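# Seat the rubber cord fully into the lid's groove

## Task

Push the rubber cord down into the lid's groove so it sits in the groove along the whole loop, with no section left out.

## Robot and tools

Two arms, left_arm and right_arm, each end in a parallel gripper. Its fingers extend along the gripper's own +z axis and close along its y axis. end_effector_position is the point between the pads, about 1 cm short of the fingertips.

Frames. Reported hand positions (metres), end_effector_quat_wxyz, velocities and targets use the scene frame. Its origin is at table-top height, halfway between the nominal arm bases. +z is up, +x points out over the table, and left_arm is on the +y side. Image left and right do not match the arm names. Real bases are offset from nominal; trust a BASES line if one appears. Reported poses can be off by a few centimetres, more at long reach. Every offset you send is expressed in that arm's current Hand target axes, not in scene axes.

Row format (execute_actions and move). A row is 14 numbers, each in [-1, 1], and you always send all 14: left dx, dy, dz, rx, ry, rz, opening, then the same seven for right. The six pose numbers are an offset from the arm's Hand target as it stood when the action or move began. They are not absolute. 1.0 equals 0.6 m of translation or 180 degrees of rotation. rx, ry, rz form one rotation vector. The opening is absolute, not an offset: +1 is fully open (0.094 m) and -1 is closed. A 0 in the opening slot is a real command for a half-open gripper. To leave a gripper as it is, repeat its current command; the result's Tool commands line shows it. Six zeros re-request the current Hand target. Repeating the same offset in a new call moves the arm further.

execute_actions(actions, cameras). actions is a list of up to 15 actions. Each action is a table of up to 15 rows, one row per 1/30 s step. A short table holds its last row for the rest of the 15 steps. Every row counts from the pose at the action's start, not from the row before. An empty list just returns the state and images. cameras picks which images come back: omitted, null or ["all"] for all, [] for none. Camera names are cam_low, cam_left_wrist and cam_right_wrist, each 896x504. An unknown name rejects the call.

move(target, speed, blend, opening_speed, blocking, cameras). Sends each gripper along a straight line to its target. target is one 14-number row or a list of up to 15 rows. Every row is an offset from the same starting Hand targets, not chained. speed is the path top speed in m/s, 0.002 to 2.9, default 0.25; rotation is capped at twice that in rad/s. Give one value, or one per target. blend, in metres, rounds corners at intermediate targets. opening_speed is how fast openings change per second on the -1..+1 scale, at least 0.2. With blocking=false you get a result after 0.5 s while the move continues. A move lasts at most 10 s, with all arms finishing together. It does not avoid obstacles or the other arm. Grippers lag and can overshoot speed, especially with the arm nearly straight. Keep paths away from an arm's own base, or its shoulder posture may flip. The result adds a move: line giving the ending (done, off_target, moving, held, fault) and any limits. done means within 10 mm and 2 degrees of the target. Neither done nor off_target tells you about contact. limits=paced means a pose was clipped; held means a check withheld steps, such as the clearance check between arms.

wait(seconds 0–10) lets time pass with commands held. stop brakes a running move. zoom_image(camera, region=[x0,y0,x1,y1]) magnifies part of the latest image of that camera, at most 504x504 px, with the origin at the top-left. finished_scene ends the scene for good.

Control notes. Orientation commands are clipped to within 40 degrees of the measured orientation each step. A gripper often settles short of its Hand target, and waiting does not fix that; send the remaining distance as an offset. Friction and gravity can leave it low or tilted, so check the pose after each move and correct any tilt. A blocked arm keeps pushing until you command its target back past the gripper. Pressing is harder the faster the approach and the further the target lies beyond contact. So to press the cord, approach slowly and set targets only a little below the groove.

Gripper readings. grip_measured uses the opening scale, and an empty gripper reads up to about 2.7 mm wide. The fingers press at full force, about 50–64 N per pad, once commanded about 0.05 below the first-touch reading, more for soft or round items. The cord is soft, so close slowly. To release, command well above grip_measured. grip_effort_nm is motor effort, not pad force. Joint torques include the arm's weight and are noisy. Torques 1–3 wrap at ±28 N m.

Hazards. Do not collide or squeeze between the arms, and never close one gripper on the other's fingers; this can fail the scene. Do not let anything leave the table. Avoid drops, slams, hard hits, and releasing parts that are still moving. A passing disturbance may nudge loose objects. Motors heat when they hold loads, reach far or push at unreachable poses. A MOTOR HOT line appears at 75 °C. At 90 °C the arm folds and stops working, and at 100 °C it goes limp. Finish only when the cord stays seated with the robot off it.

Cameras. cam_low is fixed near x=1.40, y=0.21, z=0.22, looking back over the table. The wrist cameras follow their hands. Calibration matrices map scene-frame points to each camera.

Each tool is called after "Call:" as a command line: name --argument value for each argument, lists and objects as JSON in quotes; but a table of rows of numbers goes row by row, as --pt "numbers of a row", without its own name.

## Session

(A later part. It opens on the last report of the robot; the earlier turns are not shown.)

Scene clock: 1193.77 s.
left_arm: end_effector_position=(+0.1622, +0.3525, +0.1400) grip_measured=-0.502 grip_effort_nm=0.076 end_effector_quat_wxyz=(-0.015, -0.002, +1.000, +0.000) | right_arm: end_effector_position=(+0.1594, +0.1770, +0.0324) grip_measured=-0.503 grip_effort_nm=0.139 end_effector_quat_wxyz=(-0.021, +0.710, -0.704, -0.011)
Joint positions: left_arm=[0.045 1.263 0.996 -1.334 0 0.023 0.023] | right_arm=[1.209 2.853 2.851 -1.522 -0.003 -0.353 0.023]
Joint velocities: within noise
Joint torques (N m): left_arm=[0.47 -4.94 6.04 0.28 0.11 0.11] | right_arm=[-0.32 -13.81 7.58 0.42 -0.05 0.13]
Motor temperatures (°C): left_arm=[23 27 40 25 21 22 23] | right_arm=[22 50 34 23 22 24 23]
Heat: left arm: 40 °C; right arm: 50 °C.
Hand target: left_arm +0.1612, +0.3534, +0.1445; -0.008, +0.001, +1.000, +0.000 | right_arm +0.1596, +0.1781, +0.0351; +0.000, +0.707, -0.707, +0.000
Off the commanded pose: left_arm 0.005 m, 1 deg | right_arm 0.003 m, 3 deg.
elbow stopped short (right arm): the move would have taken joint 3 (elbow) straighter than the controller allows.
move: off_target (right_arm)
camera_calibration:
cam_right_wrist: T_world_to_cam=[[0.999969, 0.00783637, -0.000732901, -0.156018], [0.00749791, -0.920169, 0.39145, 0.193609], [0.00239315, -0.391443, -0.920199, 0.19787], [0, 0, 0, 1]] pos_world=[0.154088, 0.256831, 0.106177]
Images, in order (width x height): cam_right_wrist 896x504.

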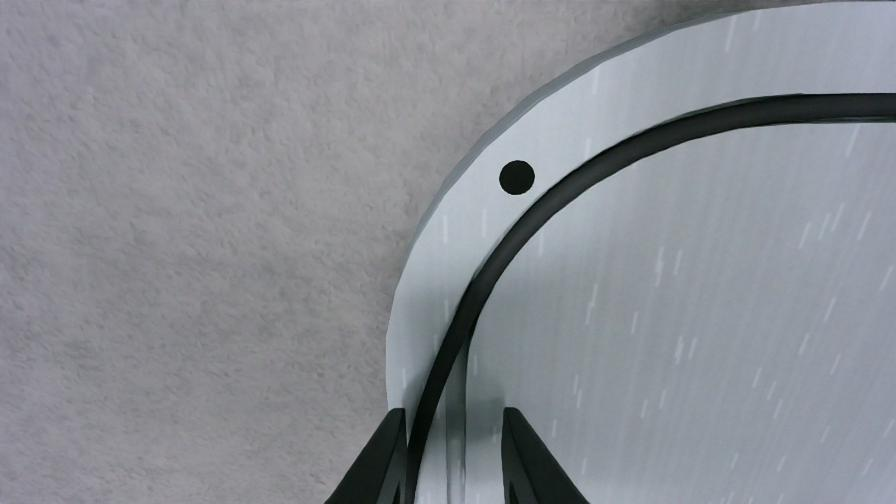

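Call:
move --pt "0 0 0 0 0 0 -0.5 0.017 0.0 -0.02 0 0 0 -0.5" --pt "0 0 0 0 0 0 -0.5 0.017 0.0 0.018 0 0 0 -0.5" --speed 0.1 --cameras '["cam_right_wrist"]'

Scene clock: 1197.57 s.
left_arm: end_effector_position=(+0.1622, +0.3525, +0.1400) grip_measured=-0.502 grip_effort_nm=0.081 end_effector_quat_wxyz=(-0.015, -0.002, +1.000, +0.000) | right_arm: end_effector_position=(+0.1569, +0.1700, +0.0295) grip_measured=-0.503 grip_effort_nm=0.144 end_effector_quat_wxyz=(-0.006, +0.710, -0.704, -0.004)
Joint positions: left_arm=[0.045 1.263 0.996 -1.334 0 0.023 0.023] | right_arm=[1.209 2.853 2.839 -1.544 -0.003 -0.352 0.023]
Joint velocities: within noise
Joint torques (N m): left_arm=[0.66 -4.82 5.93 0.29 0.09 0.2] | right_arm=[-0.8 -12.46 7.13 0.41 -0.02 0.07]
Motor temperatures (°C): left_arm=[23 27 40 25 21 22 23] | right_arm=[22 52 34 23 22 24 23]
Heat: left arm: 40 °C; right arm: 52 °C.
Hand target: left_arm +0.1613, +0.3534, +0.1445; -0.008, +0.001, +1.000, +0.000 | right_arm +0.1596, +0.1678, +0.0242; +0.000, +0.707, -0.707, +0.000
Off the commanded pose: left_arm 0.005 m, 1 deg | right_arm 0.006 m, 1 deg.
elbow stopped short (right arm): the move would have taken joint 3 (elbow) straighter than the controller allows.
move: done
camera_calibration:
cam_right_wrist: T_world_to_cam=[[0.999904, 0.00691467, -0.0120446, -0.153035], [0.0113303, -0.907675, 0.41952, 0.184747], [-0.00803176, -0.419616, -0.907666, 0.19845], [0, 0, 0, 1]] pos_world=[0.152521, 0.252021, 0.100778]
Images, in order (width x height): cam_right_wrist 896x504.

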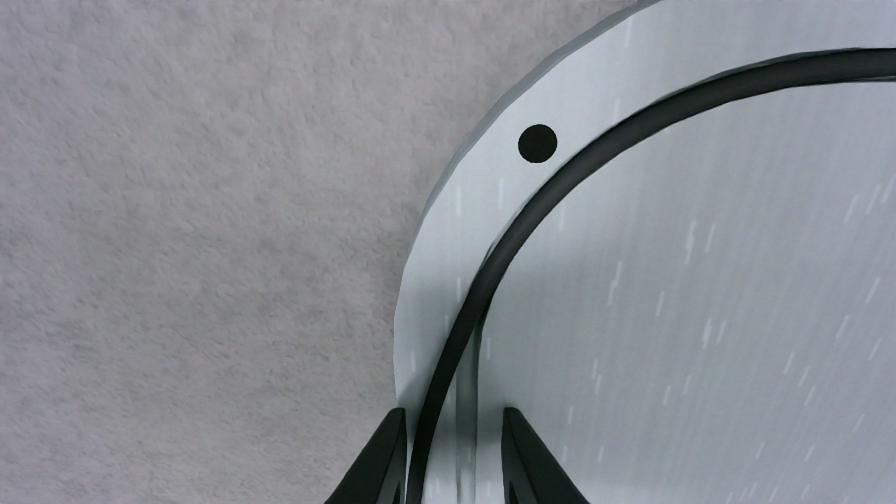

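Call:
move --pt "0 0 0 0 0 0 -0.5 0.003 -0.01 0.0 0 0 0 -0.5" --pt "0 0 0 0 0 0 -0.5 0.003 -0.008 0.006 0 0 0 -0.5" --pt "0 0 0 0 0 0 -0.5 0.003 -0.008 0.006 0 0 0 -0.95" --speed 0.06 --cameras '["cam_right_wrist"]'

Call:
zoom_image --camera "cam_right_wrist" --region '[360, 250, 560, 504]'

Scene clock: 1203.23 s.
left_arm: end_effector_position=(+0.1622, +0.3525, +0.1400) grip_measured=-0.502 grip_effort_nm=0.085 end_effector_quat_wxyz=(-0.015, -0.002, +1.000, +0.000) | right_arm: end_effector_position=(+0.1609, +0.1684, +0.0295) grip_measured=-0.945 grip_effort_nm=-0.247 end_effector_quat_wxyz=(-0.005, +0.707, -0.707, -0.005)
Joint positions: left_arm=[0.045 1.263 0.996 -1.334 0 0.023 0.023] | right_arm=[1.199 2.853 2.839 -1.544 -0.006 -0.353 0.003]
Joint velocities: within noise
Joint torques (N m): left_arm=[0.5 -5 5.87 0.26 0.07 0.15] | right_arm=[-0.87 -12.55 5.91 0.56 -0.03 -0.01]
Motor temperatures (°C): left_arm=[23 27 40 25 21 22 23] | right_arm=[22 53 34 23 22 24 23]
Heat: left arm: 40 °C; right arm: 53 °C.
Hand target: left_arm +0.1613, +0.3534, +0.1445; -0.008, +0.001, +1.000, +0.000 | right_arm +0.1645, +0.1660, +0.0206; +0.000, +0.707, -0.707, +0.000
Off the commanded pose: left_arm 0.005 m, 1 deg | right_arm 0.010 m, 1 deg.
move: done
camera_calibration:
cam_right_wrist: T_world_to_cam=[[0.999884, -0.00150446, -0.0151558, -0.155414], [0.00498824, -0.907873, 0.419215, 0.184291], [-0.0143902, -0.419242, -0.90776, 0.19884], [0, 0, 0, 1]] pos_world=[0.157338, 0.250441, 0.100886]
Images, in order (width x height): cam_right_wrist 896x504.

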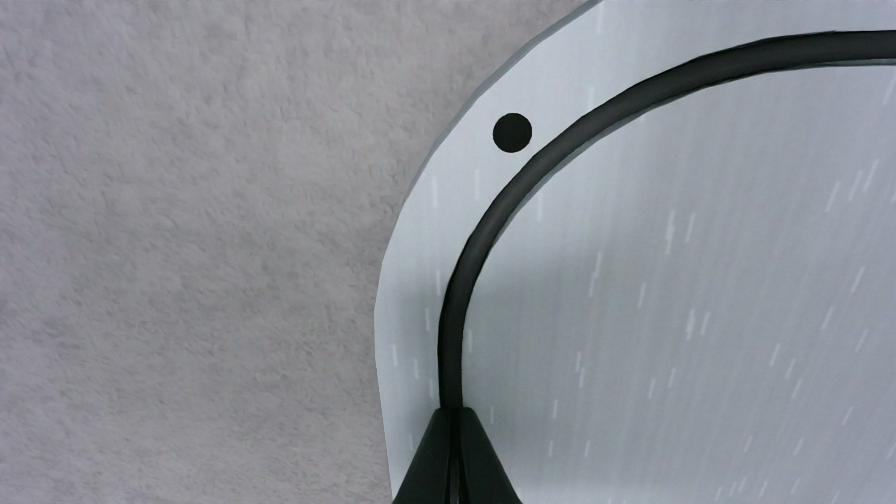

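Scaled by 1.984 from the camera's 896x504 image, which has a finer 1280x720 frame.

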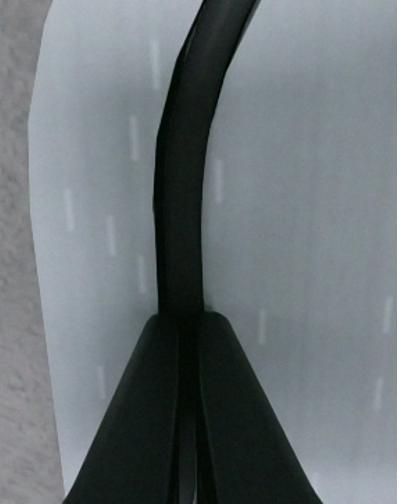

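Call:
move --pt "0 0 0 0 0 0 -0.5 0 0.001 0.02 0 0 0 -0.95" --speed 0.04 --cameras '["cam_right_wrist"]'

Call:
zoom_image --camera "cam_right_wrist" --region '[360, 250, 560, 504]'

Call:
move --pt "0 0 0 0 0 0 -0.5 0 0 0 0 0 0 -0.6" --speed 0.04 --cameras '["cam_right_wrist"]'

Scene clock: 1209.80 s.
left_arm: end_effector_position=(+0.1622, +0.3525, +0.1400) grip_measured=-0.502 grip_effort_nm=0.085 end_effector_quat_wxyz=(-0.015, -0.001, +1.000, +0.000) | right_arm: end_effector_position=(+0.1607, +0.1680, +0.0263) grip_measured=-0.945 grip_effort_nm=-0.242 end_effector_quat_wxyz=(-0.004, +0.707, -0.707, -0.005)
Joint positions: left_arm=[0.045 1.263 0.996 -1.334 0 0.023 0.023] | right_arm=[1.199 2.831 2.783 -1.512 -0.006 -0.353 0.003]
Joint velocities: within noise
Joint torques (N m): left_arm=[0.43 -4.85 5.72 0.25 0.07 0.11] | right_arm=[-0.79 -12.15 3.77 0.86 -0.01 0]
Motor temperatures (°C): left_arm=[23 27 40 25 21 22 23] | right_arm=[22 54 34 23 22 24 23]
Heat: left arm: 40 °C; right arm: 54 °C.
Hand target: left_arm +0.1613, +0.3534, +0.1445; -0.008, +0.001, +1.000, +0.000 | right_arm +0.1639, +0.1660, +0.0086; +0.000, +0.707, -0.707, +0.000
Off the commanded pose: left_arm 0.005 m, 1 deg | right_arm 0.018 m, 1 deg.
move: off_target (right_arm)
camera_calibration:
cam_right_wrist: T_world_to_cam=[[0.999872, -0.0014736, -0.0159562, -0.155295], [0.0053836, -0.90699, 0.421117, 0.185072], [-0.0150927, -0.421149, -0.906866, 0.196171], [0, 0, 0, 1]] pos_world=[0.15724, 0.250247, 0.0974861]
Images, in order (width x height): cam_right_wrist 896x504.

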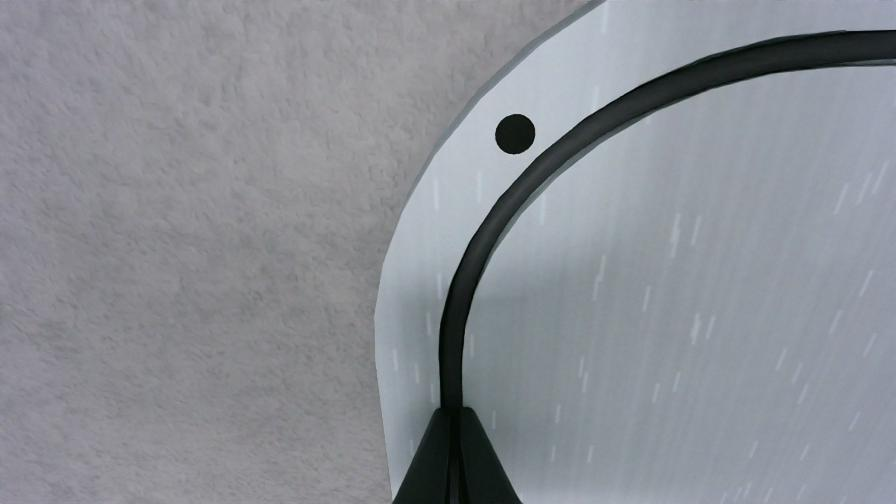

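Scaled by 1.984 from the camera's 896x504 image, which has a finer 1280x720 frame.

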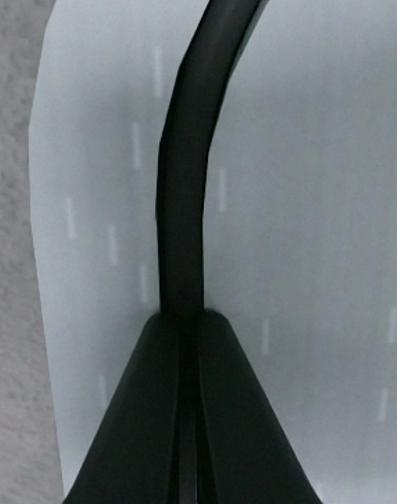

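Scene clock: 1210.73 s.
left_arm: end_effector_position=(+0.1622, +0.3525, +0.1400) grip_measured=-0.502 grip_effort_nm=0.076 end_effector_quat_wxyz=(-0.015, -0.001, +1.000, +0.000) | right_arm: end_effector_position=(+0.1561, +0.1680, +0.0266) grip_measured=-0.603 grip_effort_nm=0.164 end_effector_quat_wxyz=(+0.002, +0.708, -0.706, -0.011)
Joint positions: left_arm=[0.045 1.263 0.996 -1.334 0 0.023 0.023] | right_arm=[1.203 2.823 2.767 -1.509 -0.021 -0.353 0.019]
Joint velocities: within noise
Joint torques (N m): left_arm=[0.8 -4.75 6.2 0.28 0.07 0.15] | right_arm=[-1.06 -12.04 3.67 0.89 0.12 -0.01]
Motor temperatures (°C): left_arm=[23 27 40 25 21 22 23] | right_arm=[22 54 34 23 22 24 23]
Heat: left arm: 40 °C; right arm: 54 °C.
Hand target: left_arm +0.1613, +0.3534, +0.1445; -0.008, +0.001, +1.000, +0.000 | right_arm +0.1638, +0.1661, +0.0087; +0.000, +0.707, -0.707, +0.000
Off the commanded pose: left_arm 0.005 m, 1 deg | right_arm 0.020 m, 1 deg.
move: off_target (right_arm)
camera_calibration:
cam_right_wrist: T_world_to_cam=[[0.999499, 0.00210855, -0.0315737, -0.150841], [0.0152005, -0.907114, 0.420609, 0.183382], [-0.0277541, -0.420879, -0.906692, 0.198325], [0, 0, 0, 1]] pos_world=[0.153482, 0.250137, 0.0979246]
Images, in order (width x height): cam_right_wrist 896x504.

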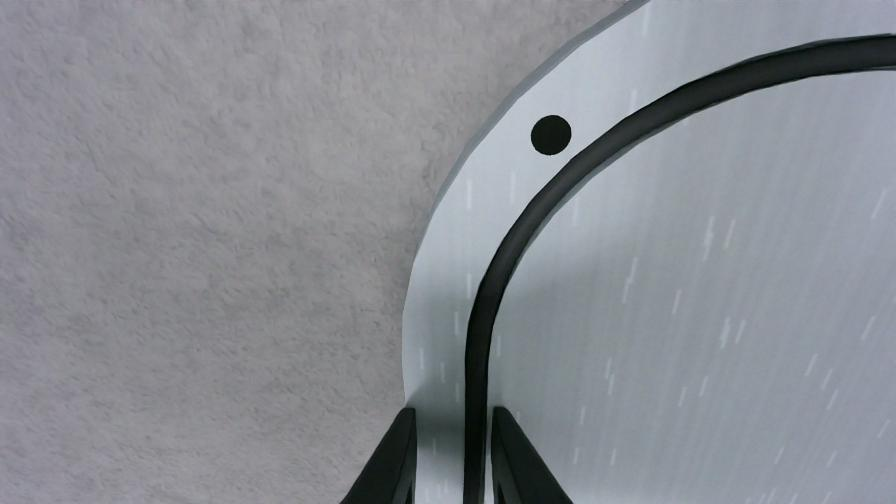

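Call:
move --pt "0 0 0 0 0 0 -0.5 -0.01 -0.004 -0.03 0 0 0 -0.5" --pt "0 0 0 0 0 0 -0.5 -0.01 -0.002 -0.09 0 0 0 -0.5" --speed 0.06 --cameras '["cam_right_wrist"]'

Scene clock: 1215.93 s.
left_arm: end_effector_position=(+0.1622, +0.3525, +0.1400) grip_measured=-0.502 grip_effort_nm=0.081 end_effector_quat_wxyz=(-0.015, -0.001, +1.000, +0.000) | right_arm: end_effector_position=(+0.1596, +0.1711, +0.0358) grip_measured=-0.503 grip_effort_nm=0.144 end_effector_quat_wxyz=(-0.011, +0.708, -0.706, -0.010)
Joint positions: left_arm=[0.045 1.263 0.996 -1.334 0 0.023 0.023] | right_arm=[1.202 2.843 2.845 -1.544 -0.009 -0.353 0.023]
Joint velocities: within noise
Joint torques (N m): left_arm=[0.36 -5.01 5.93 0.31 0.09 0.21] | right_arm=[-0.87 -18.35 6.57 0.35 -0.03 0.03]
Motor temperatures (°C): left_arm=[23 27 40 25 21 22 23] | right_arm=[22 53 33 23 22 24 23]
Heat: left arm: 40 °C; right arm: 53 °C.
Hand target: left_arm +0.1613, +0.3534, +0.1445; -0.008, +0.001, +1.000, +0.000 | right_arm +0.1651, +0.1721, +0.0627; +0.000, +0.707, -0.707, +0.000
Off the commanded pose: left_arm 0.005 m, 1 deg | right_arm 0.027 m, 2 deg.
elbow stopped short (right arm): the move would have taken joint 3 (elbow) straighter than the controller allows.
joint sent to its limit (right arm) — joint 4 (wrist pitch), lower limit. The joint targets are off in orientation, not in position.
move: off_target (right_arm)
camera_calibration:
cam_right_wrist: T_world_to_cam=[[0.999917, 0.00190003, -0.0127684, -0.15471], [0.00691134, -0.914202, 0.4052, 0.185372], [-0.010903, -0.405255, -0.914139, 0.202904], [0, 0, 0, 1]] pos_world=[0.155628, 0.251989, 0.108394]
Images, in order (width x height): cam_right_wrist 896x504.

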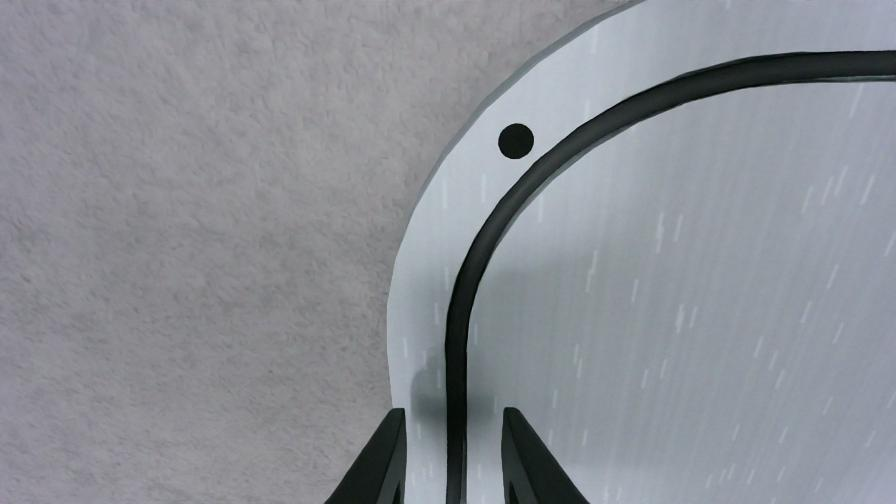

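Call:
move --pt "0 0 0 0 0 0 -0.5 0.06 0 0 0 0 0 -0.5" --speed 0.15 --cameras '["cam_right_wrist"]'

Scene clock: 1219.63 s.
left_arm: end_effector_position=(+0.1622, +0.3525, +0.1400) grip_measured=-0.502 grip_effort_nm=0.076 end_effector_quat_wxyz=(-0.015, -0.001, +1.000, +0.000) | right_arm: end_effector_position=(+0.1596, +0.1322, +0.0419) grip_measured=-0.503 grip_effort_nm=0.144 end_effector_quat_wxyz=(+0.025, +0.705, -0.708, +0.007)
Joint positions: left_arm=[0.045 1.263 0.996 -1.334 0 0.023 0.023] | right_arm=[1.176 2.617 2.424 -1.429 -0.007 -0.372 0.023]
Joint velocities: within noise
Joint torques (N m): left_arm=[0.46 -5.12 6.17 0.24 0.03 0.15] | right_arm=[-0.72 -17.24 5.87 0.4 0.01 -0.05]
Motor temperatures (°C): left_arm=[23 27 40 25 21 22 23] | right_arm=[22 56 33 23 22 24 23]
Heat: left arm: 40 °C; right arm: 56 °C.
Hand target: left_arm +0.1613, +0.3534, +0.1445; -0.008, +0.001, +1.000, +0.000 | right_arm +0.1650, +0.1360, +0.0626; +0.000, +0.707, -0.707, +0.000
Off the commanded pose: left_arm 0.005 m, 1 deg | right_arm 0.022 m, 3 deg.
move: off_target (right_arm)
camera_calibration:
cam_right_wrist: T_world_to_cam=[[0.999199, -0.00734275, -0.0393358, -0.152123], [0.0121321, -0.88116, 0.472663, 0.139279], [-0.0381317, -0.472762, -0.880365, 0.204573], [0, 0, 0, 1]] pos_world=[0.158112, 0.218324, 0.108283]
Images, in order (width x height): cam_right_wrist 896x504.

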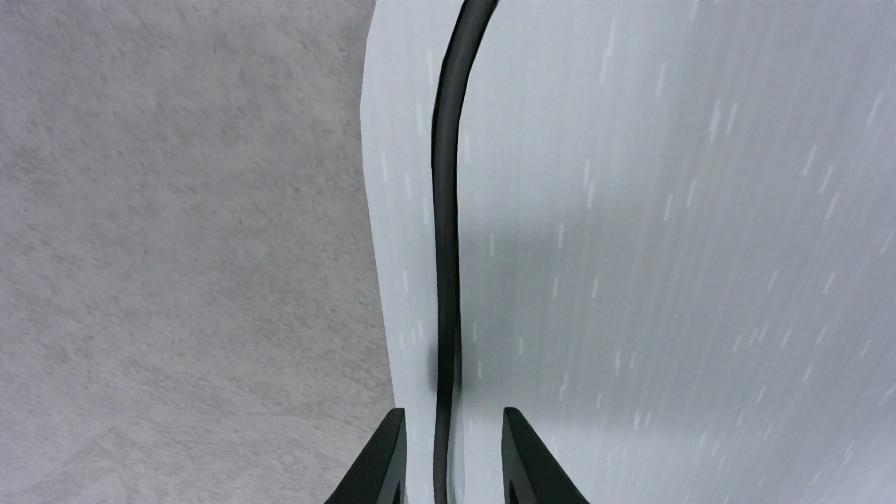

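Call:
move --pt "0 0 0 0 0 0 -0.5 0.0217 0.003 0.04 0 0 0 -0.5" --pt "0 0 0 0 0 0 -0.5 0.0217 0.003 0.068 0 0 0 -0.5" --pt "0 0 0 0 0 0 -0.5 0.0217 0.003 0.068 0 0 0 -0.95" --speed 0.1 --cameras '["cam_right_wrist"]'

Call:
zoom_image --camera "cam_right_wrist" --region '[360, 250, 560, 504]'

Scene clock: 1225.83 s.
left_arm: end_effector_position=(+0.1622, +0.3525, +0.1400) grip_measured=-0.502 grip_effort_nm=0.076 end_effector_quat_wxyz=(-0.015, -0.001, +1.000, +0.000) | right_arm: end_effector_position=(+0.1600, +0.1185, +0.0265) grip_measured=-0.947 grip_effort_nm=-0.759 end_effector_quat_wxyz=(+0.011, +0.705, -0.709, +0.007)
Joint positions: left_arm=[0.045 1.263 0.996 -1.334 0 0.023 0.023] | right_arm=[1.168 2.498 2.141 -1.24 0.003 -0.379 0.003]
Joint velocities: within noise
Joint torques (N m): left_arm=[0.46 -5.08 5.82 0.28 0.06 0.15] | right_arm=[-0.7 -12.72 4.56 0.92 -0.1 -0.05]
Motor temperatures (°C): left_arm=[23 27 40 25 21 22 23] | right_arm=[22 59 33 23 22 24 23]
Heat: left arm: 40 °C; right arm: 59 °C.
Hand target: left_arm +0.1613, +0.3534, +0.1445; -0.008, +0.001, +1.000, +0.000 | right_arm +0.1632, +0.1231, +0.0219; +0.000, +0.707, -0.707, +0.000
Off the commanded pose: left_arm 0.005 m, 1 deg | right_arm 0.007 m, 2 deg.
move: done; target 3's new opening was sent with right_arm's hand 0.011 m and 2 deg from that target
camera_calibration:
cam_right_wrist: T_world_to_cam=[[0.999758, -0.00703307, -0.0208644, -0.153818], [0.00324003, -0.890302, 0.455359, 0.137491], [-0.0217782, -0.455316, -0.890063, 0.180186], [0, 0, 0, 1]] pos_world=[0.157259, 0.203368, 0.0945601]
Images, in order (width x height): cam_right_wrist 896x504.

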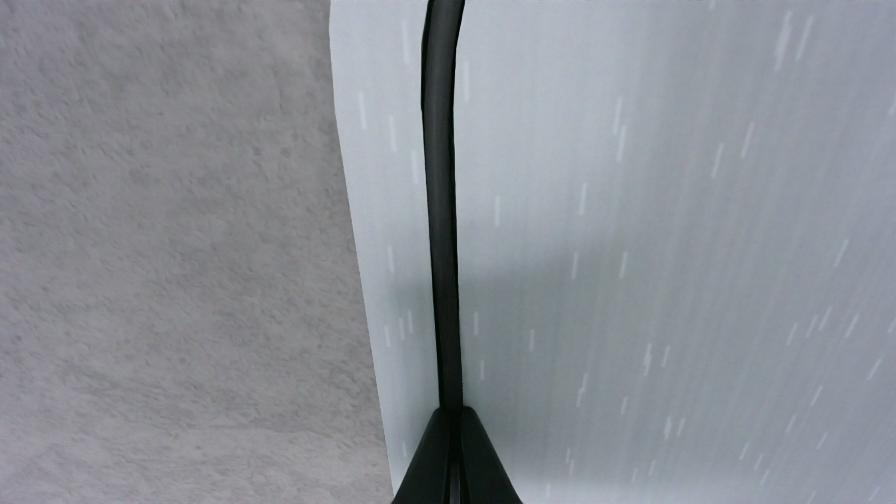

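Scaled by 1.984 from the camera's 896x504 image, which has a finer 1280x720 frame.

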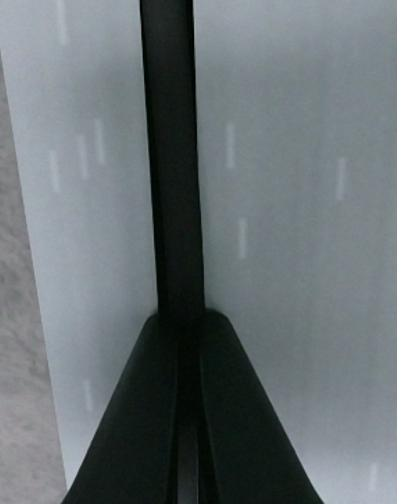

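Call:
move --pt "0 0 0 0 0 0 -0.5 0 0 0.018 0 0 0 -0.95" --pt "0 0 0 0 0 0 -0.5 0 0 0.018 0 0 0 -0.6" --pt "0 0 0 0 0 0 -0.5 -0.01 -0.01 -0.03 0 0 0 -0.5" --pt "0 0 0 0 0 0 -0.5 0.04 -0.005 -0.06 0 0 0 -0.5" --speed 0.06 --cameras '["cam_right_wrist"]'

Scene clock: 1233.23 s.
left_arm: end_effector_position=(+0.1622, +0.3525, +0.1400) grip_measured=-0.502 grip_effort_nm=0.076 end_effector_quat_wxyz=(-0.015, -0.001, +1.000, +0.000) | right_arm: end_effector_position=(+0.1604, +0.0962, +0.0407) grip_measured=-0.503 grip_effort_nm=0.139 end_effector_quat_wxyz=(+0.023, +0.706, -0.708, +0.006)
Joint positions: left_arm=[0.045 1.263 0.996 -1.334 0 0.023 0.023] | right_arm=[1.145 2.409 2.036 -1.244 -0.006 -0.405 0.023]
Joint velocities: within noise
Joint torques (N m): left_arm=[0.43 -4.96 5.96 0.31 0.04 0.2] | right_arm=[-0.95 -15.8 5.72 0.41 -0.01 -0.05]
Motor temperatures (°C): left_arm=[23 26 40 25 21 22 23] | right_arm=[22 58 33 23 22 24 23]
Heat: left arm: 40 °C; right arm: 58 °C.
Hand target: left_arm +0.1613, +0.3534, +0.1445; -0.008, +0.001, +1.000, +0.000 | right_arm +0.1664, +0.0989, +0.0578; +0.000, +0.707, -0.707, +0.000
Off the commanded pose: left_arm 0.005 m, 1 deg | right_arm 0.018 m, 3 deg.
move: off_target (right_arm); target 2's new opening was sent with right_arm's hand 0.016 m and 1 deg from that target
camera_calibration:
cam_right_wrist: T_world_to_cam=[[0.999247, -0.00560704, -0.038388, -0.153542], [0.0130417, -0.883364, 0.468505, 0.108349], [-0.0365375, -0.468653, -0.882626, 0.185971], [0, 0, 0, 1]] pos_world=[0.158808, 0.182007, 0.107486]
Images, in order (width x height): cam_right_wrist 896x504.

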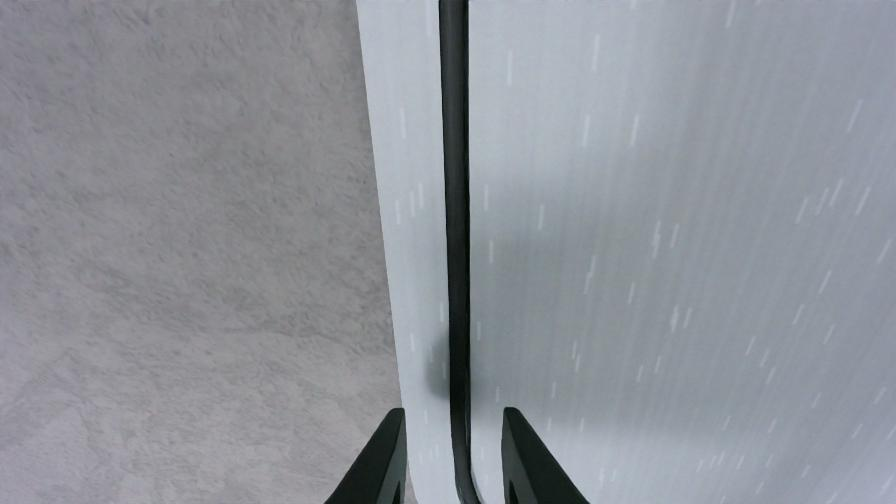

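Call:
move --pt "0 0 0 0 0 0 -0.5 0.035 0.0 0.035 0 0 0 -0.5" --pt "0 0 0 0 0 0 -0.5 0.035 0.001 0.062 0 0 0 -0.5" --pt "0 0 0 0 0 0 -0.5 0.035 0.001 0.062 0 0 0 -0.95" --speed 0.1 --cameras '["cam_right_wrist"]'

Call:
zoom_image --camera "cam_right_wrist" --region '[360, 250, 560, 504]'

Scene clock: 1239.87 s.
left_arm: end_effector_position=(+0.1622, +0.3525, +0.1400) grip_measured=-0.502 grip_effort_nm=0.081 end_effector_quat_wxyz=(-0.015, -0.001, +1.000, +0.000) | right_arm: end_effector_position=(+0.1620, +0.0756, +0.0258) grip_measured=-0.950 grip_effort_nm=-0.564 end_effector_quat_wxyz=(+0.010, +0.706, -0.708, +0.004)
Joint positions: left_arm=[0.045 1.263 0.996 -1.334 0 0.023 0.023] | right_arm=[1.126 2.313 1.807 -1.086 0 -0.423 0.002]
Joint velocities: left_arm=[within noise] | right_arm=[-0.002 0.002 -0.002 0.007 -0.037 0.007 0.004]
Joint torques (N m): left_arm=[0.42 -4.96 5.94 0.27 0.05 0.15] | right_arm=[-0.85 -11.37 4.44 0.91 -0.06 -0.04]
Motor temperatures (°C): left_arm=[23 26 40 25 21 22 23] | right_arm=[22 60 33 23 22 24 23]
Heat: left arm: 40 °C; right arm: 60 °C.
Hand target: left_arm +0.1613, +0.3534, +0.1445; -0.008, +0.001, +1.000, +0.000 | right_arm +0.1657, +0.0780, +0.0206; +0.000, +0.707, -0.707, +0.000
Off the commanded pose: left_arm 0.005 m, 1 deg | right_arm 0.007 m, 1 deg.
move: done
camera_calibration:
cam_right_wrist: T_world_to_cam=[[0.999729, -0.00552926, -0.0226212, -0.1563], [0.00523379, -0.893201, 0.449627, 0.0996881], [-0.0226914, -0.449623, -0.89293, 0.159844], [0, 0, 0, 1]] pos_world=[0.159363, 0.160047, 0.0943711]
Images, in order (width x height): cam_right_wrist 896x504.

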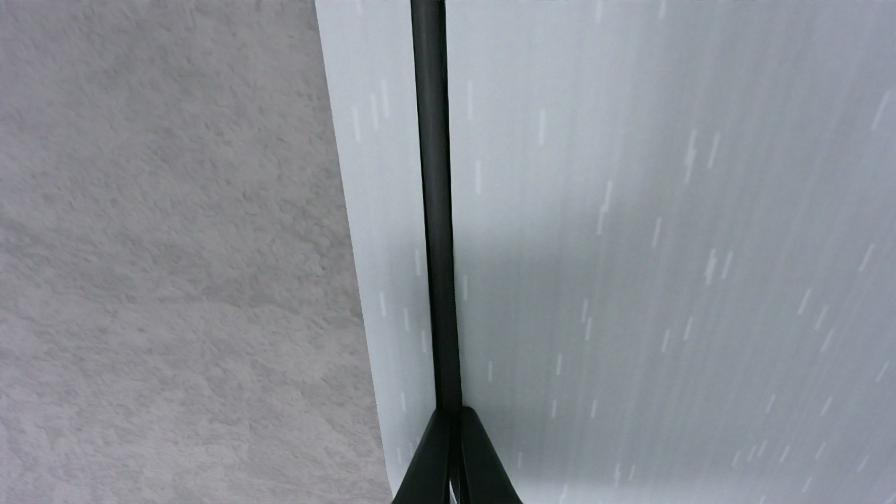

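Scaled by 1.984 from the camera's 896x504 image, which has a finer 1280x720 frame.

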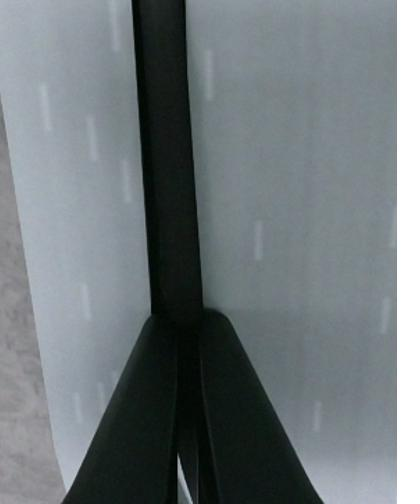

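Call:
move --pt "0 0 0 0 0 0 -0.5 0 0.006 0.018 0 0 0 -0.95" --pt "0 0 0 0 0 0 -0.5 0 0.004 0.018 0 0 0 -0.6" --pt "0 0 0 0 0 0 -0.5 -0.01 -0.01 -0.03 0 0 0 -0.5" --pt "0 0 0 0 0 0 -0.5 0.03 -0.005 -0.06 0 0 0 -0.5" --speed 0.06 --cameras '["cam_right_wrist"]'

Scene clock: 1246.80 s.
left_arm: end_effector_position=(+0.1622, +0.3525, +0.1400) grip_measured=-0.502 grip_effort_nm=0.081 end_effector_quat_wxyz=(-0.015, -0.001, +1.000, +0.000) | right_arm: end_effector_position=(+0.1647, +0.0615, +0.0432) grip_measured=-0.503 grip_effort_nm=0.149 end_effector_quat_wxyz=(+0.013, +0.706, -0.708, +0.001)
Joint positions: left_arm=[0.045 1.263 0.996 -1.334 0 0.023 0.023] | right_arm=[1.104 2.251 1.772 -1.117 -0.006 -0.446 0.023]
Joint velocities: within noise
Joint torques (N m): left_arm=[0.38 -4.96 5.87 0.3 0.01 0.1] | right_arm=[-0.98 -14.01 5.83 0.31 0 -0.07]
Motor temperatures (°C): left_arm=[23 26 40 25 21 22 23] | right_arm=[22 58 33 23 22 24 23]
Heat: left arm: 40 °C; right arm: 58 °C.
Hand target: left_arm +0.1613, +0.3534, +0.1445; -0.008, +0.001, +1.000, +0.000 | right_arm +0.1688, +0.0601, +0.0566; +0.000, +0.707, -0.707, +0.000
Off the commanded pose: left_arm 0.005 m, 1 deg | right_arm 0.014 m, 1 deg.
move: off_target (right_arm); target 2's new opening was sent with right_arm's hand 0.016 m and 1 deg from that target
camera_calibration:
cam_right_wrist: T_world_to_cam=[[0.99951, -0.00494306, -0.030897, -0.158231], [0.00948574, -0.893107, 0.449745, 0.0785266], [-0.0298175, -0.449818, -0.892623, 0.170281], [0, 0, 0, 1]] pos_world=[0.162486, 0.145946, 0.111791]
Images, in order (width x height): cam_right_wrist 896x504.

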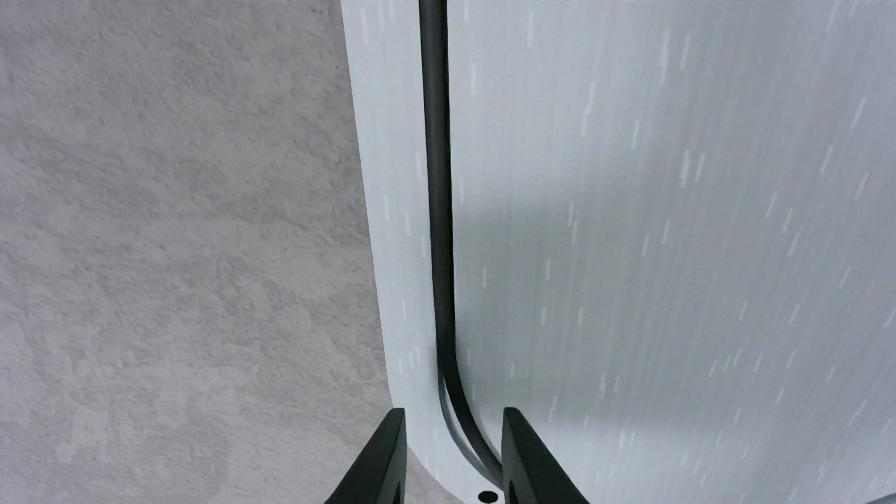

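Call:
move --pt "0 0 0 0 0 0 -0.5 0.034 -0.002 0.0 0 0 -0.1 -0.4" --pt "0 0 0 0 0 0 -0.5 0.034 -0.002 0.04 0 0 -0.1 -0.4" --speed 0.1 --cameras '["cam_right_wrist"]'

Scene clock: 1255.47 s.
left_arm: end_effector_position=(+0.1622, +0.3525, +0.1400) grip_measured=-0.502 grip_effort_nm=0.085 end_effector_quat_wxyz=(-0.015, -0.001, +1.000, +0.000) | right_arm: end_effector_position=(+0.1649, +0.0393, +0.0287) grip_measured=-0.403 grip_effort_nm=0.139 end_effector_quat_wxyz=(+0.010, +0.808, -0.589, -0.001)
Joint positions: left_arm=[0.045 1.263 0.996 -1.334 0 0.023 0.023] | right_arm=[1.08 2.186 1.604 -1.009 -0.005 -0.784 0.028]
Joint velocities: within noise
Joint torques (N m): left_arm=[0.44 -4.67 5.96 0.27 0.04 0.17] | right_arm=[-1.06 -11.6 5.6 0.51 -0.03 -0.1]
Motor temperatures (°C): left_arm=[23 26 40 25 21 22 23] | right_arm=[22 57 32 23 22 24 23]
Heat: left arm: 40 °C; right arm: 57 °C.
Hand target: left_arm +0.1613, +0.3534, +0.1445; -0.008, +0.001, +1.000, +0.000 | right_arm +0.1700, +0.0397, +0.0327; +0.000, +0.809, -0.587, +0.000
Off the commanded pose: left_arm 0.005 m, 1 deg | right_arm 0.006 m, 1 deg.
move: done
camera_calibration:
cam_right_wrist: T_world_to_cam=[[0.951845, 0.304917, -0.0318983, -0.163347], [0.287097, -0.850018, 0.441639, 0.0179652], [0.107549, -0.42953, -0.896625, 0.123962], [0, 0, 0, 1]] pos_world=[0.136992, 0.118323, 0.0980026]
Images, in order (width x height): cam_right_wrist 896x504.

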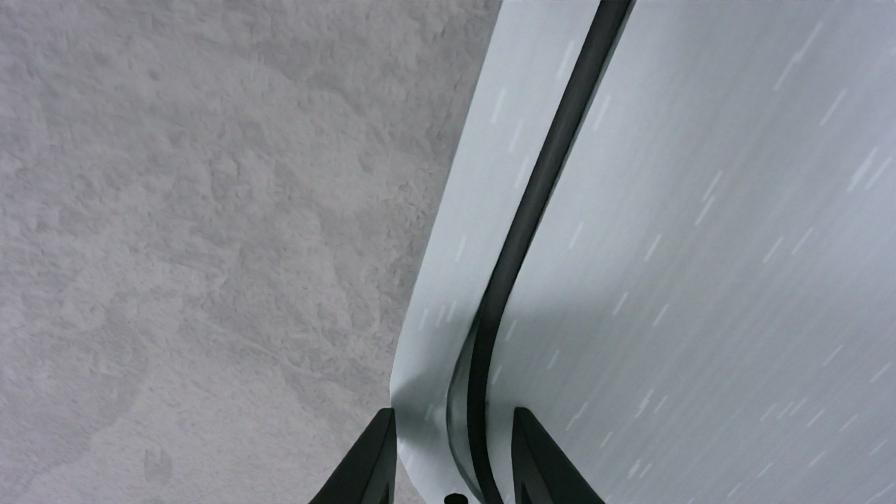

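Call:
move --pt "0 0 0 0 0 0 -0.5 0 -0.0015 0.012 0 0 0 -0.4" --pt "0 0 0 0 0 0 -0.5 0 -0.0015 0.012 0 0 0 -0.95" --speed 0.06 --cameras '["cam_right_wrist"]'

Call:
zoom_image --camera "cam_right_wrist" --region '[360, 250, 560, 504]'

Scene clock: 1259.83 s.
left_arm: end_effector_position=(+0.1622, +0.3525, +0.1400) grip_measured=-0.502 grip_effort_nm=0.081 end_effector_quat_wxyz=(-0.015, -0.001, +1.000, +0.000) | right_arm: end_effector_position=(+0.1661, +0.0416, +0.0267) grip_measured=-0.950 grip_effort_nm=-0.842 end_effector_quat_wxyz=(+0.004, +0.809, -0.588, -0.002)
Joint positions: left_arm=[0.045 1.263 0.996 -1.334 0 0.023 0.023] | right_arm=[1.08 2.186 1.596 -0.987 -0.005 -0.786 0.002]
Joint velocities: left_arm=[within noise] | right_arm=[-0.007 -0.007 -0.012 0.022 -0.037 0.007 -0.004]
Joint torques (N m): left_arm=[0.51 -4.97 6 0.24 0.07 0.15] | right_arm=[-1.18 -10.54 5.42 0.56 -0.06 -0.07]
Motor temperatures (°C): left_arm=[23 26 40 25 21 22 23] | right_arm=[22 57 32 23 22 24 23]
Heat: left arm: 40 °C; right arm: 57 °C.
Hand target: left_arm +0.1613, +0.3534, +0.1445; -0.008, +0.001, +1.000, +0.000 | right_arm +0.1709, +0.0400, +0.0255; +0.000, +0.809, -0.587, +0.000
Off the commanded pose: left_arm 0.005 m, 1 deg | right_arm 0.005 m, 0 deg.
move: done
camera_calibration:
cam_right_wrist: T_world_to_cam=[[0.951533, 0.306743, -0.0222344, -0.165466], [0.285653, -0.85469, 0.433484, 0.0210395], [0.113964, -0.418825, -0.900887, 0.121644], [0, 0, 0, 1]] pos_world=[0.137573, 0.119685, 0.0967883]
Images, in order (width x height): cam_right_wrist 896x504.

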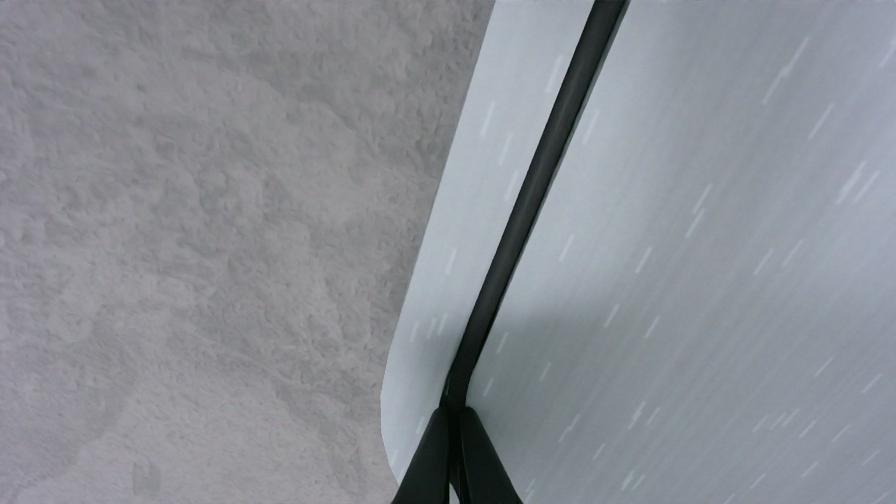

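Scaled by 1.984 from the camera's 896x504 image, which has a finer 1280x720 frame.

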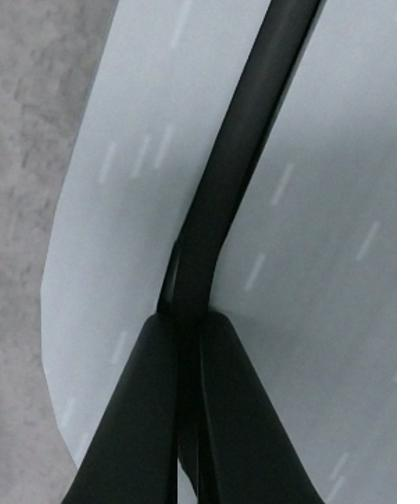

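Call:
move --pt "0 0 0 0 0 0 -0.5 0 0.005 -0.03 0 0 0 -0.95" --pt "0 0 0 0 0 0 -0.5 0 0.0035 0.0 0 0 0 -0.95" --speed 0.06 --cameras '["cam_right_wrist"]'

Call:
zoom_image --camera "cam_right_wrist" --region '[360, 250, 560, 504]'

Scene clock: 1264.27 s.
left_arm: end_effector_position=(+0.1622, +0.3525, +0.1400) grip_measured=-0.502 grip_effort_nm=0.081 end_effector_quat_wxyz=(-0.015, -0.001, +1.000, +0.000) | right_arm: end_effector_position=(+0.1648, +0.0388, +0.0257) grip_measured=-0.950 grip_effort_nm=-0.833 end_effector_quat_wxyz=(+0.009, +0.809, -0.588, -0.001)
Joint positions: left_arm=[0.045 1.263 0.996 -1.334 0 0.023 0.023] | right_arm=[1.08 2.186 1.592 -0.994 -0.004 -0.786 0.002]
Joint velocities: within noise
Joint torques (N m): left_arm=[0.4 -4.85 5.89 0.28 0.01 0.1] | right_arm=[-0.99 -10.95 5.07 0.67 -0.05 -0.03]
Motor temperatures (°C): left_arm=[23 26 40 25 21 22 23] | right_arm=[22 56 32 23 22 24 23]
Heat: left arm: 40 °C; right arm: 56 °C.
Hand target: left_arm +0.1613, +0.3534, +0.1445; -0.008, +0.001, +1.000, +0.000 | right_arm +0.1689, +0.0393, +0.0255; +0.000, +0.809, -0.587, +0.000
Off the commanded pose: left_arm 0.005 m, 1 deg | right_arm 0.004 m, 1 deg.
move: done
camera_calibration:
cam_right_wrist: T_world_to_cam=[[0.951304, 0.306811, -0.0298035, -0.163186], [0.288016, -0.850223, 0.440644, 0.0187537], [0.109855, -0.42777, -0.897187, 0.120628], [0, 0, 0, 1]] pos_world=[0.136586, 0.117613, 0.0950987]
Images, in order (width x height): cam_right_wrist 896x504.

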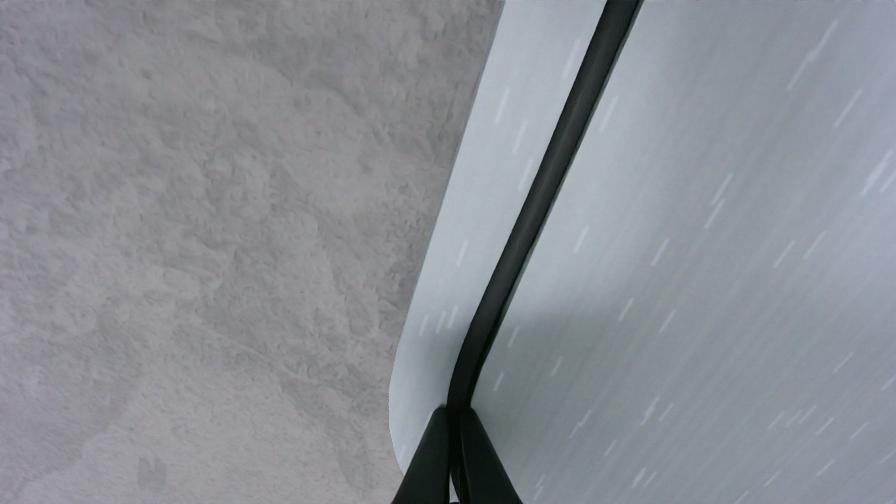

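Scaled by 1.984 from the camera's 896x504 image, which has a finer 1280x720 frame.

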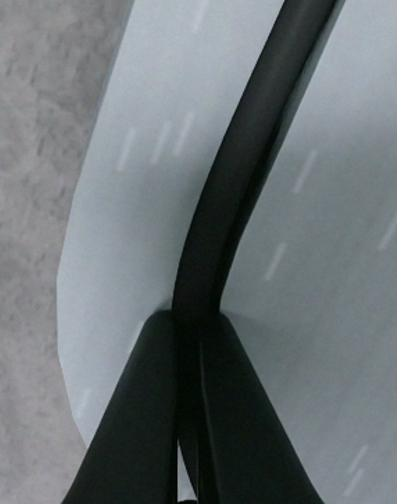

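Call:
move --pt "0 0 0 0 0 0 -0.5 0 0 0.022 0 0 0 -0.95" --pt "0 0 0 0 0 0 -0.5 0 0 0.022 0 0 0 -0.6" --pt "0 0 0 0 0 0 -0.5 -0.012 -0.01 -0.03 0 0 0 -0.4" --pt "0 0 0 0 0 0 -0.5 0.01 -0.015 -0.06 0 0 0 -0.4" --speed 0.06 --cameras '["cam_right_wrist"]'

Scene clock: 1271.60 s.
left_arm: end_effector_position=(+0.1622, +0.3525, +0.1400) grip_measured=-0.502 grip_effort_nm=0.076 end_effector_quat_wxyz=(-0.015, -0.001, +1.000, +0.000) | right_arm: end_effector_position=(+0.1730, +0.0327, +0.0437) grip_measured=-0.403 grip_effort_nm=0.144 end_effector_quat_wxyz=(+0.020, +0.808, -0.589, +0.000)
Joint positions: left_arm=[0.045 1.263 0.996 -1.334 0 0.023 0.023] | right_arm=[1.054 2.178 1.654 -1.086 -0.006 -0.808 0.028]
Joint velocities: within noise
Joint torques (N m): left_arm=[0.47 -4.7 5.89 0.27 0.08 0.2] | right_arm=[-0.92 -13.34 7.71 0.21 -0.05 -0.06]
Motor temperatures (°C): left_arm=[23 26 40 25 21 22 23] | right_arm=[22 55 32 23 22 24 23]
Heat: left arm: 40 °C; right arm: 55 °C.
Hand target: left_arm +0.1613, +0.3534, +0.1445; -0.008, +0.001, +1.000, +0.000 | right_arm +0.1793, +0.0364, +0.0615; +0.000, +0.809, -0.587, +0.000
Off the commanded pose: left_arm 0.005 m, 1 deg | right_arm 0.019 m, 2 deg.
move: off_target (right_arm); target 2's new opening was sent with right_arm's hand 0.013 m and 1 deg from that target
camera_calibration:
cam_right_wrist: T_world_to_cam=[[0.952131, 0.302052, -0.0470134, -0.167796], [0.289847, -0.843181, 0.452807, 0.0022398], [0.0971304, -0.444758, -0.890368, 0.135819], [0, 0, 0, 1]] pos_world=[0.145923, 0.112978, 0.112026]
Images, in order (width x height): cam_right_wrist 896x504.

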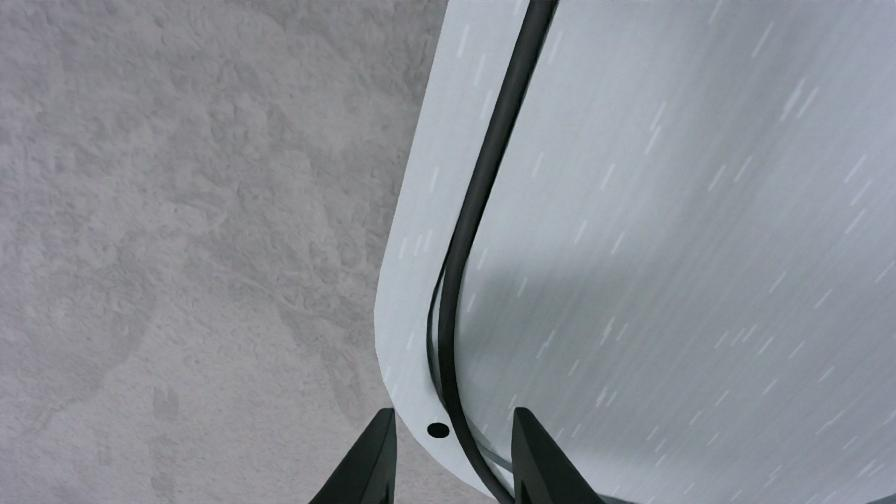

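Call:
move --pt "0 0 0 0 0 0 -0.5 0.0125 0.0095 0.03 0 0 -0.067 -0.5" --pt "0 0 0 0 0 0 -0.5 0.0125 0.0095 0.056 0 0 -0.067 -0.5" --speed 0.06 --cameras '["cam_right_wrist"]'

Scene clock: 1281.00 s.
left_arm: end_effector_position=(+0.1622, +0.3525, +0.1400) grip_measured=-0.502 grip_effort_nm=0.081 end_effector_quat_wxyz=(-0.015, -0.001, +1.000, +0.000) | right_arm: end_effector_position=(+0.1694, +0.0245, +0.0260) grip_measured=-0.498 grip_effort_nm=-0.115 end_effector_quat_wxyz=(+0.019, +0.866, -0.500, -0.002)
Joint positions: left_arm=[0.045 1.263 0.996 -1.334 0 0.023 0.023] | right_arm=[1.053 2.165 1.558 -1.001 -0.005 -1.022 0.024]
Joint velocities: within noise
Joint torques (N m): left_arm=[0.38 -4.82 5.97 0.24 0.11 0.21] | right_arm=[-1.1 -11.32 4.59 0.76 -0.04 -0.07]
Motor temperatures (°C): left_arm=[23 26 40 25 21 22 23] | right_arm=[22 55 32 23 22 24 23]
Heat: left arm: 40 °C; right arm: 55 °C.
Hand target: left_arm +0.1613, +0.3534, +0.1445; -0.008, +0.001, +1.000, +0.000 | right_arm +0.1762, +0.0273, +0.0277; +0.000, +0.867, -0.499, +0.000
Off the commanded pose: left_arm 0.005 m, 1 deg | right_arm 0.008 m, 2 deg.
move: done
camera_calibration:
cam_right_wrist: T_world_to_cam=[[0.866851, 0.496181, -0.0487158, -0.152927], [0.463384, -0.765769, 0.445951, -0.0267448], [0.183968, -0.409148, -0.89373, 0.101217], [0, 0, 0, 1]] pos_world=[0.126338, 0.096812, 0.0949376]
Images, in order (width x height): cam_right_wrist 896x504.

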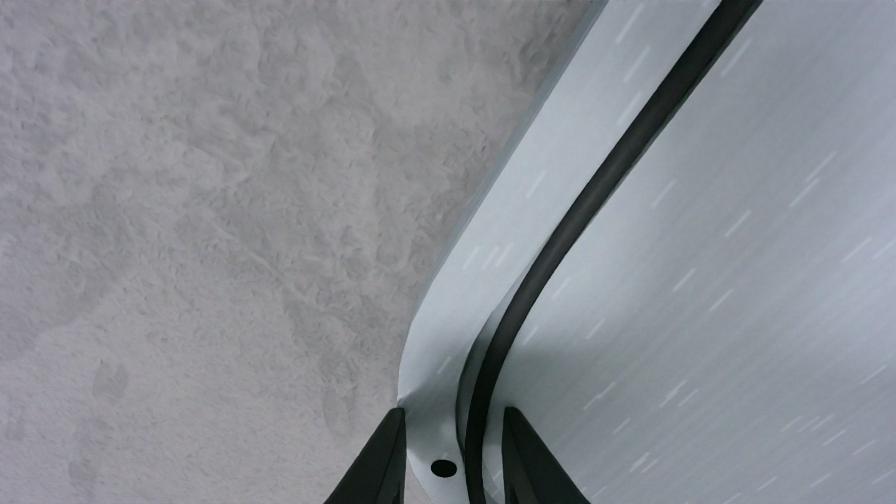

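Call:
move --pt "0 0 0 0 0 0 -0.5 0 -0.012 -0.04 0 0 0 -0.5" --pt "0 0 0 0 0 0 -0.5 0 -0.006 0.0 0 0 0 -0.5" --pt "0 0 0 0 0 0 -0.5 0 -0.006 0.0 0 0 0 -0.95" --speed 0.06 --cameras '["cam_right_wrist"]'

Call:
zoom_image --camera "cam_right_wrist" --region '[360, 250, 560, 504]'

Scene clock: 1286.00 s.
left_arm: end_effector_position=(+0.1622, +0.3525, +0.1400) grip_measured=-0.502 grip_effort_nm=0.076 end_effector_quat_wxyz=(-0.015, -0.001, +1.000, +0.000) | right_arm: end_effector_position=(+0.1767, +0.0290, +0.0278) grip_measured=-0.945 grip_effort_nm=-0.247 end_effector_quat_wxyz=(+0.005, +0.865, -0.502, -0.002)
Joint positions: left_arm=[0.045 1.263 0.996 -1.334 0 0.023 0.023] | right_arm=[1.042 2.165 1.566 -0.982 -0.005 -1.029 0.003]
Joint velocities: within noise
Joint torques (N m): left_arm=[0.53 -4.96 5.85 0.3 0.03 0.14] | right_arm=[-0.66 -10.47 5.68 0.53 -0.05 -0.03]
Motor temperatures (°C): left_arm=[23 26 40 25 21 22 23] | right_arm=[22 55 32 23 22 24 23]
Heat: left arm: 40 °C; right arm: 55 °C.
Hand target: left_arm +0.1613, +0.3534, +0.1445; -0.008, +0.001, +1.000, +0.000 | right_arm +0.1793, +0.0292, +0.0278; +0.000, +0.867, -0.499, +0.000
Off the commanded pose: left_arm 0.005 m, 1 deg | right_arm 0.003 m, 1 deg.
move: done
camera_calibration:
cam_right_wrist: T_world_to_cam=[[0.86881, 0.494513, -0.0250145, -0.162428], [0.455256, -0.777933, 0.433085, -0.025348], [0.194707, -0.387656, -0.901006, 0.100977], [0, 0, 0, 1]] pos_world=[0.132998, 0.0997479, 0.0978955]
Images, in order (width x height): cam_right_wrist 896x504.

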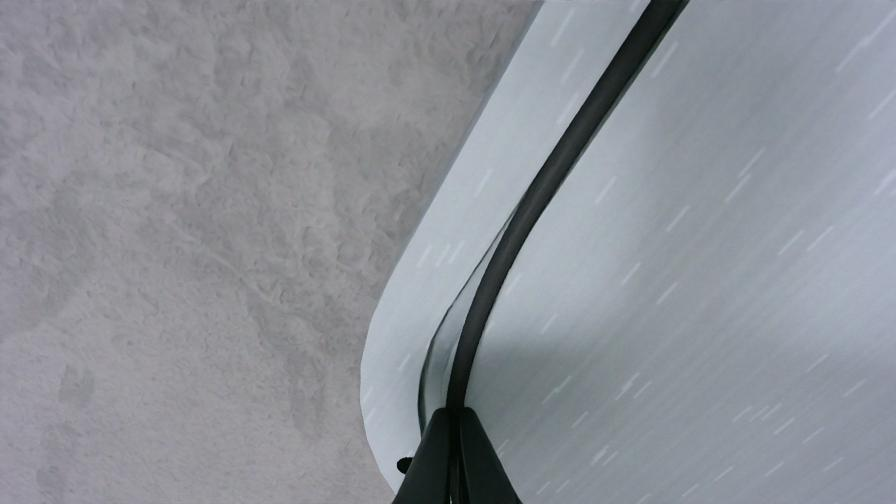

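Scaled by 1.984 from the camera's 896x504 image, which has a finer 1280x720 frame.

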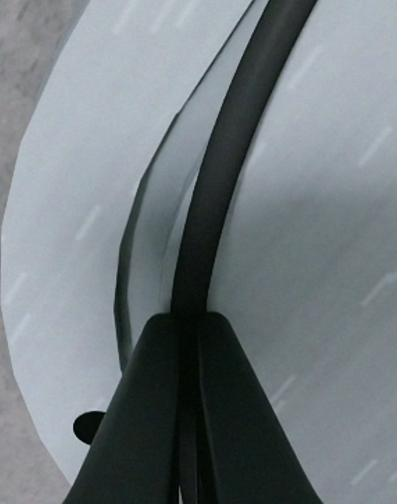

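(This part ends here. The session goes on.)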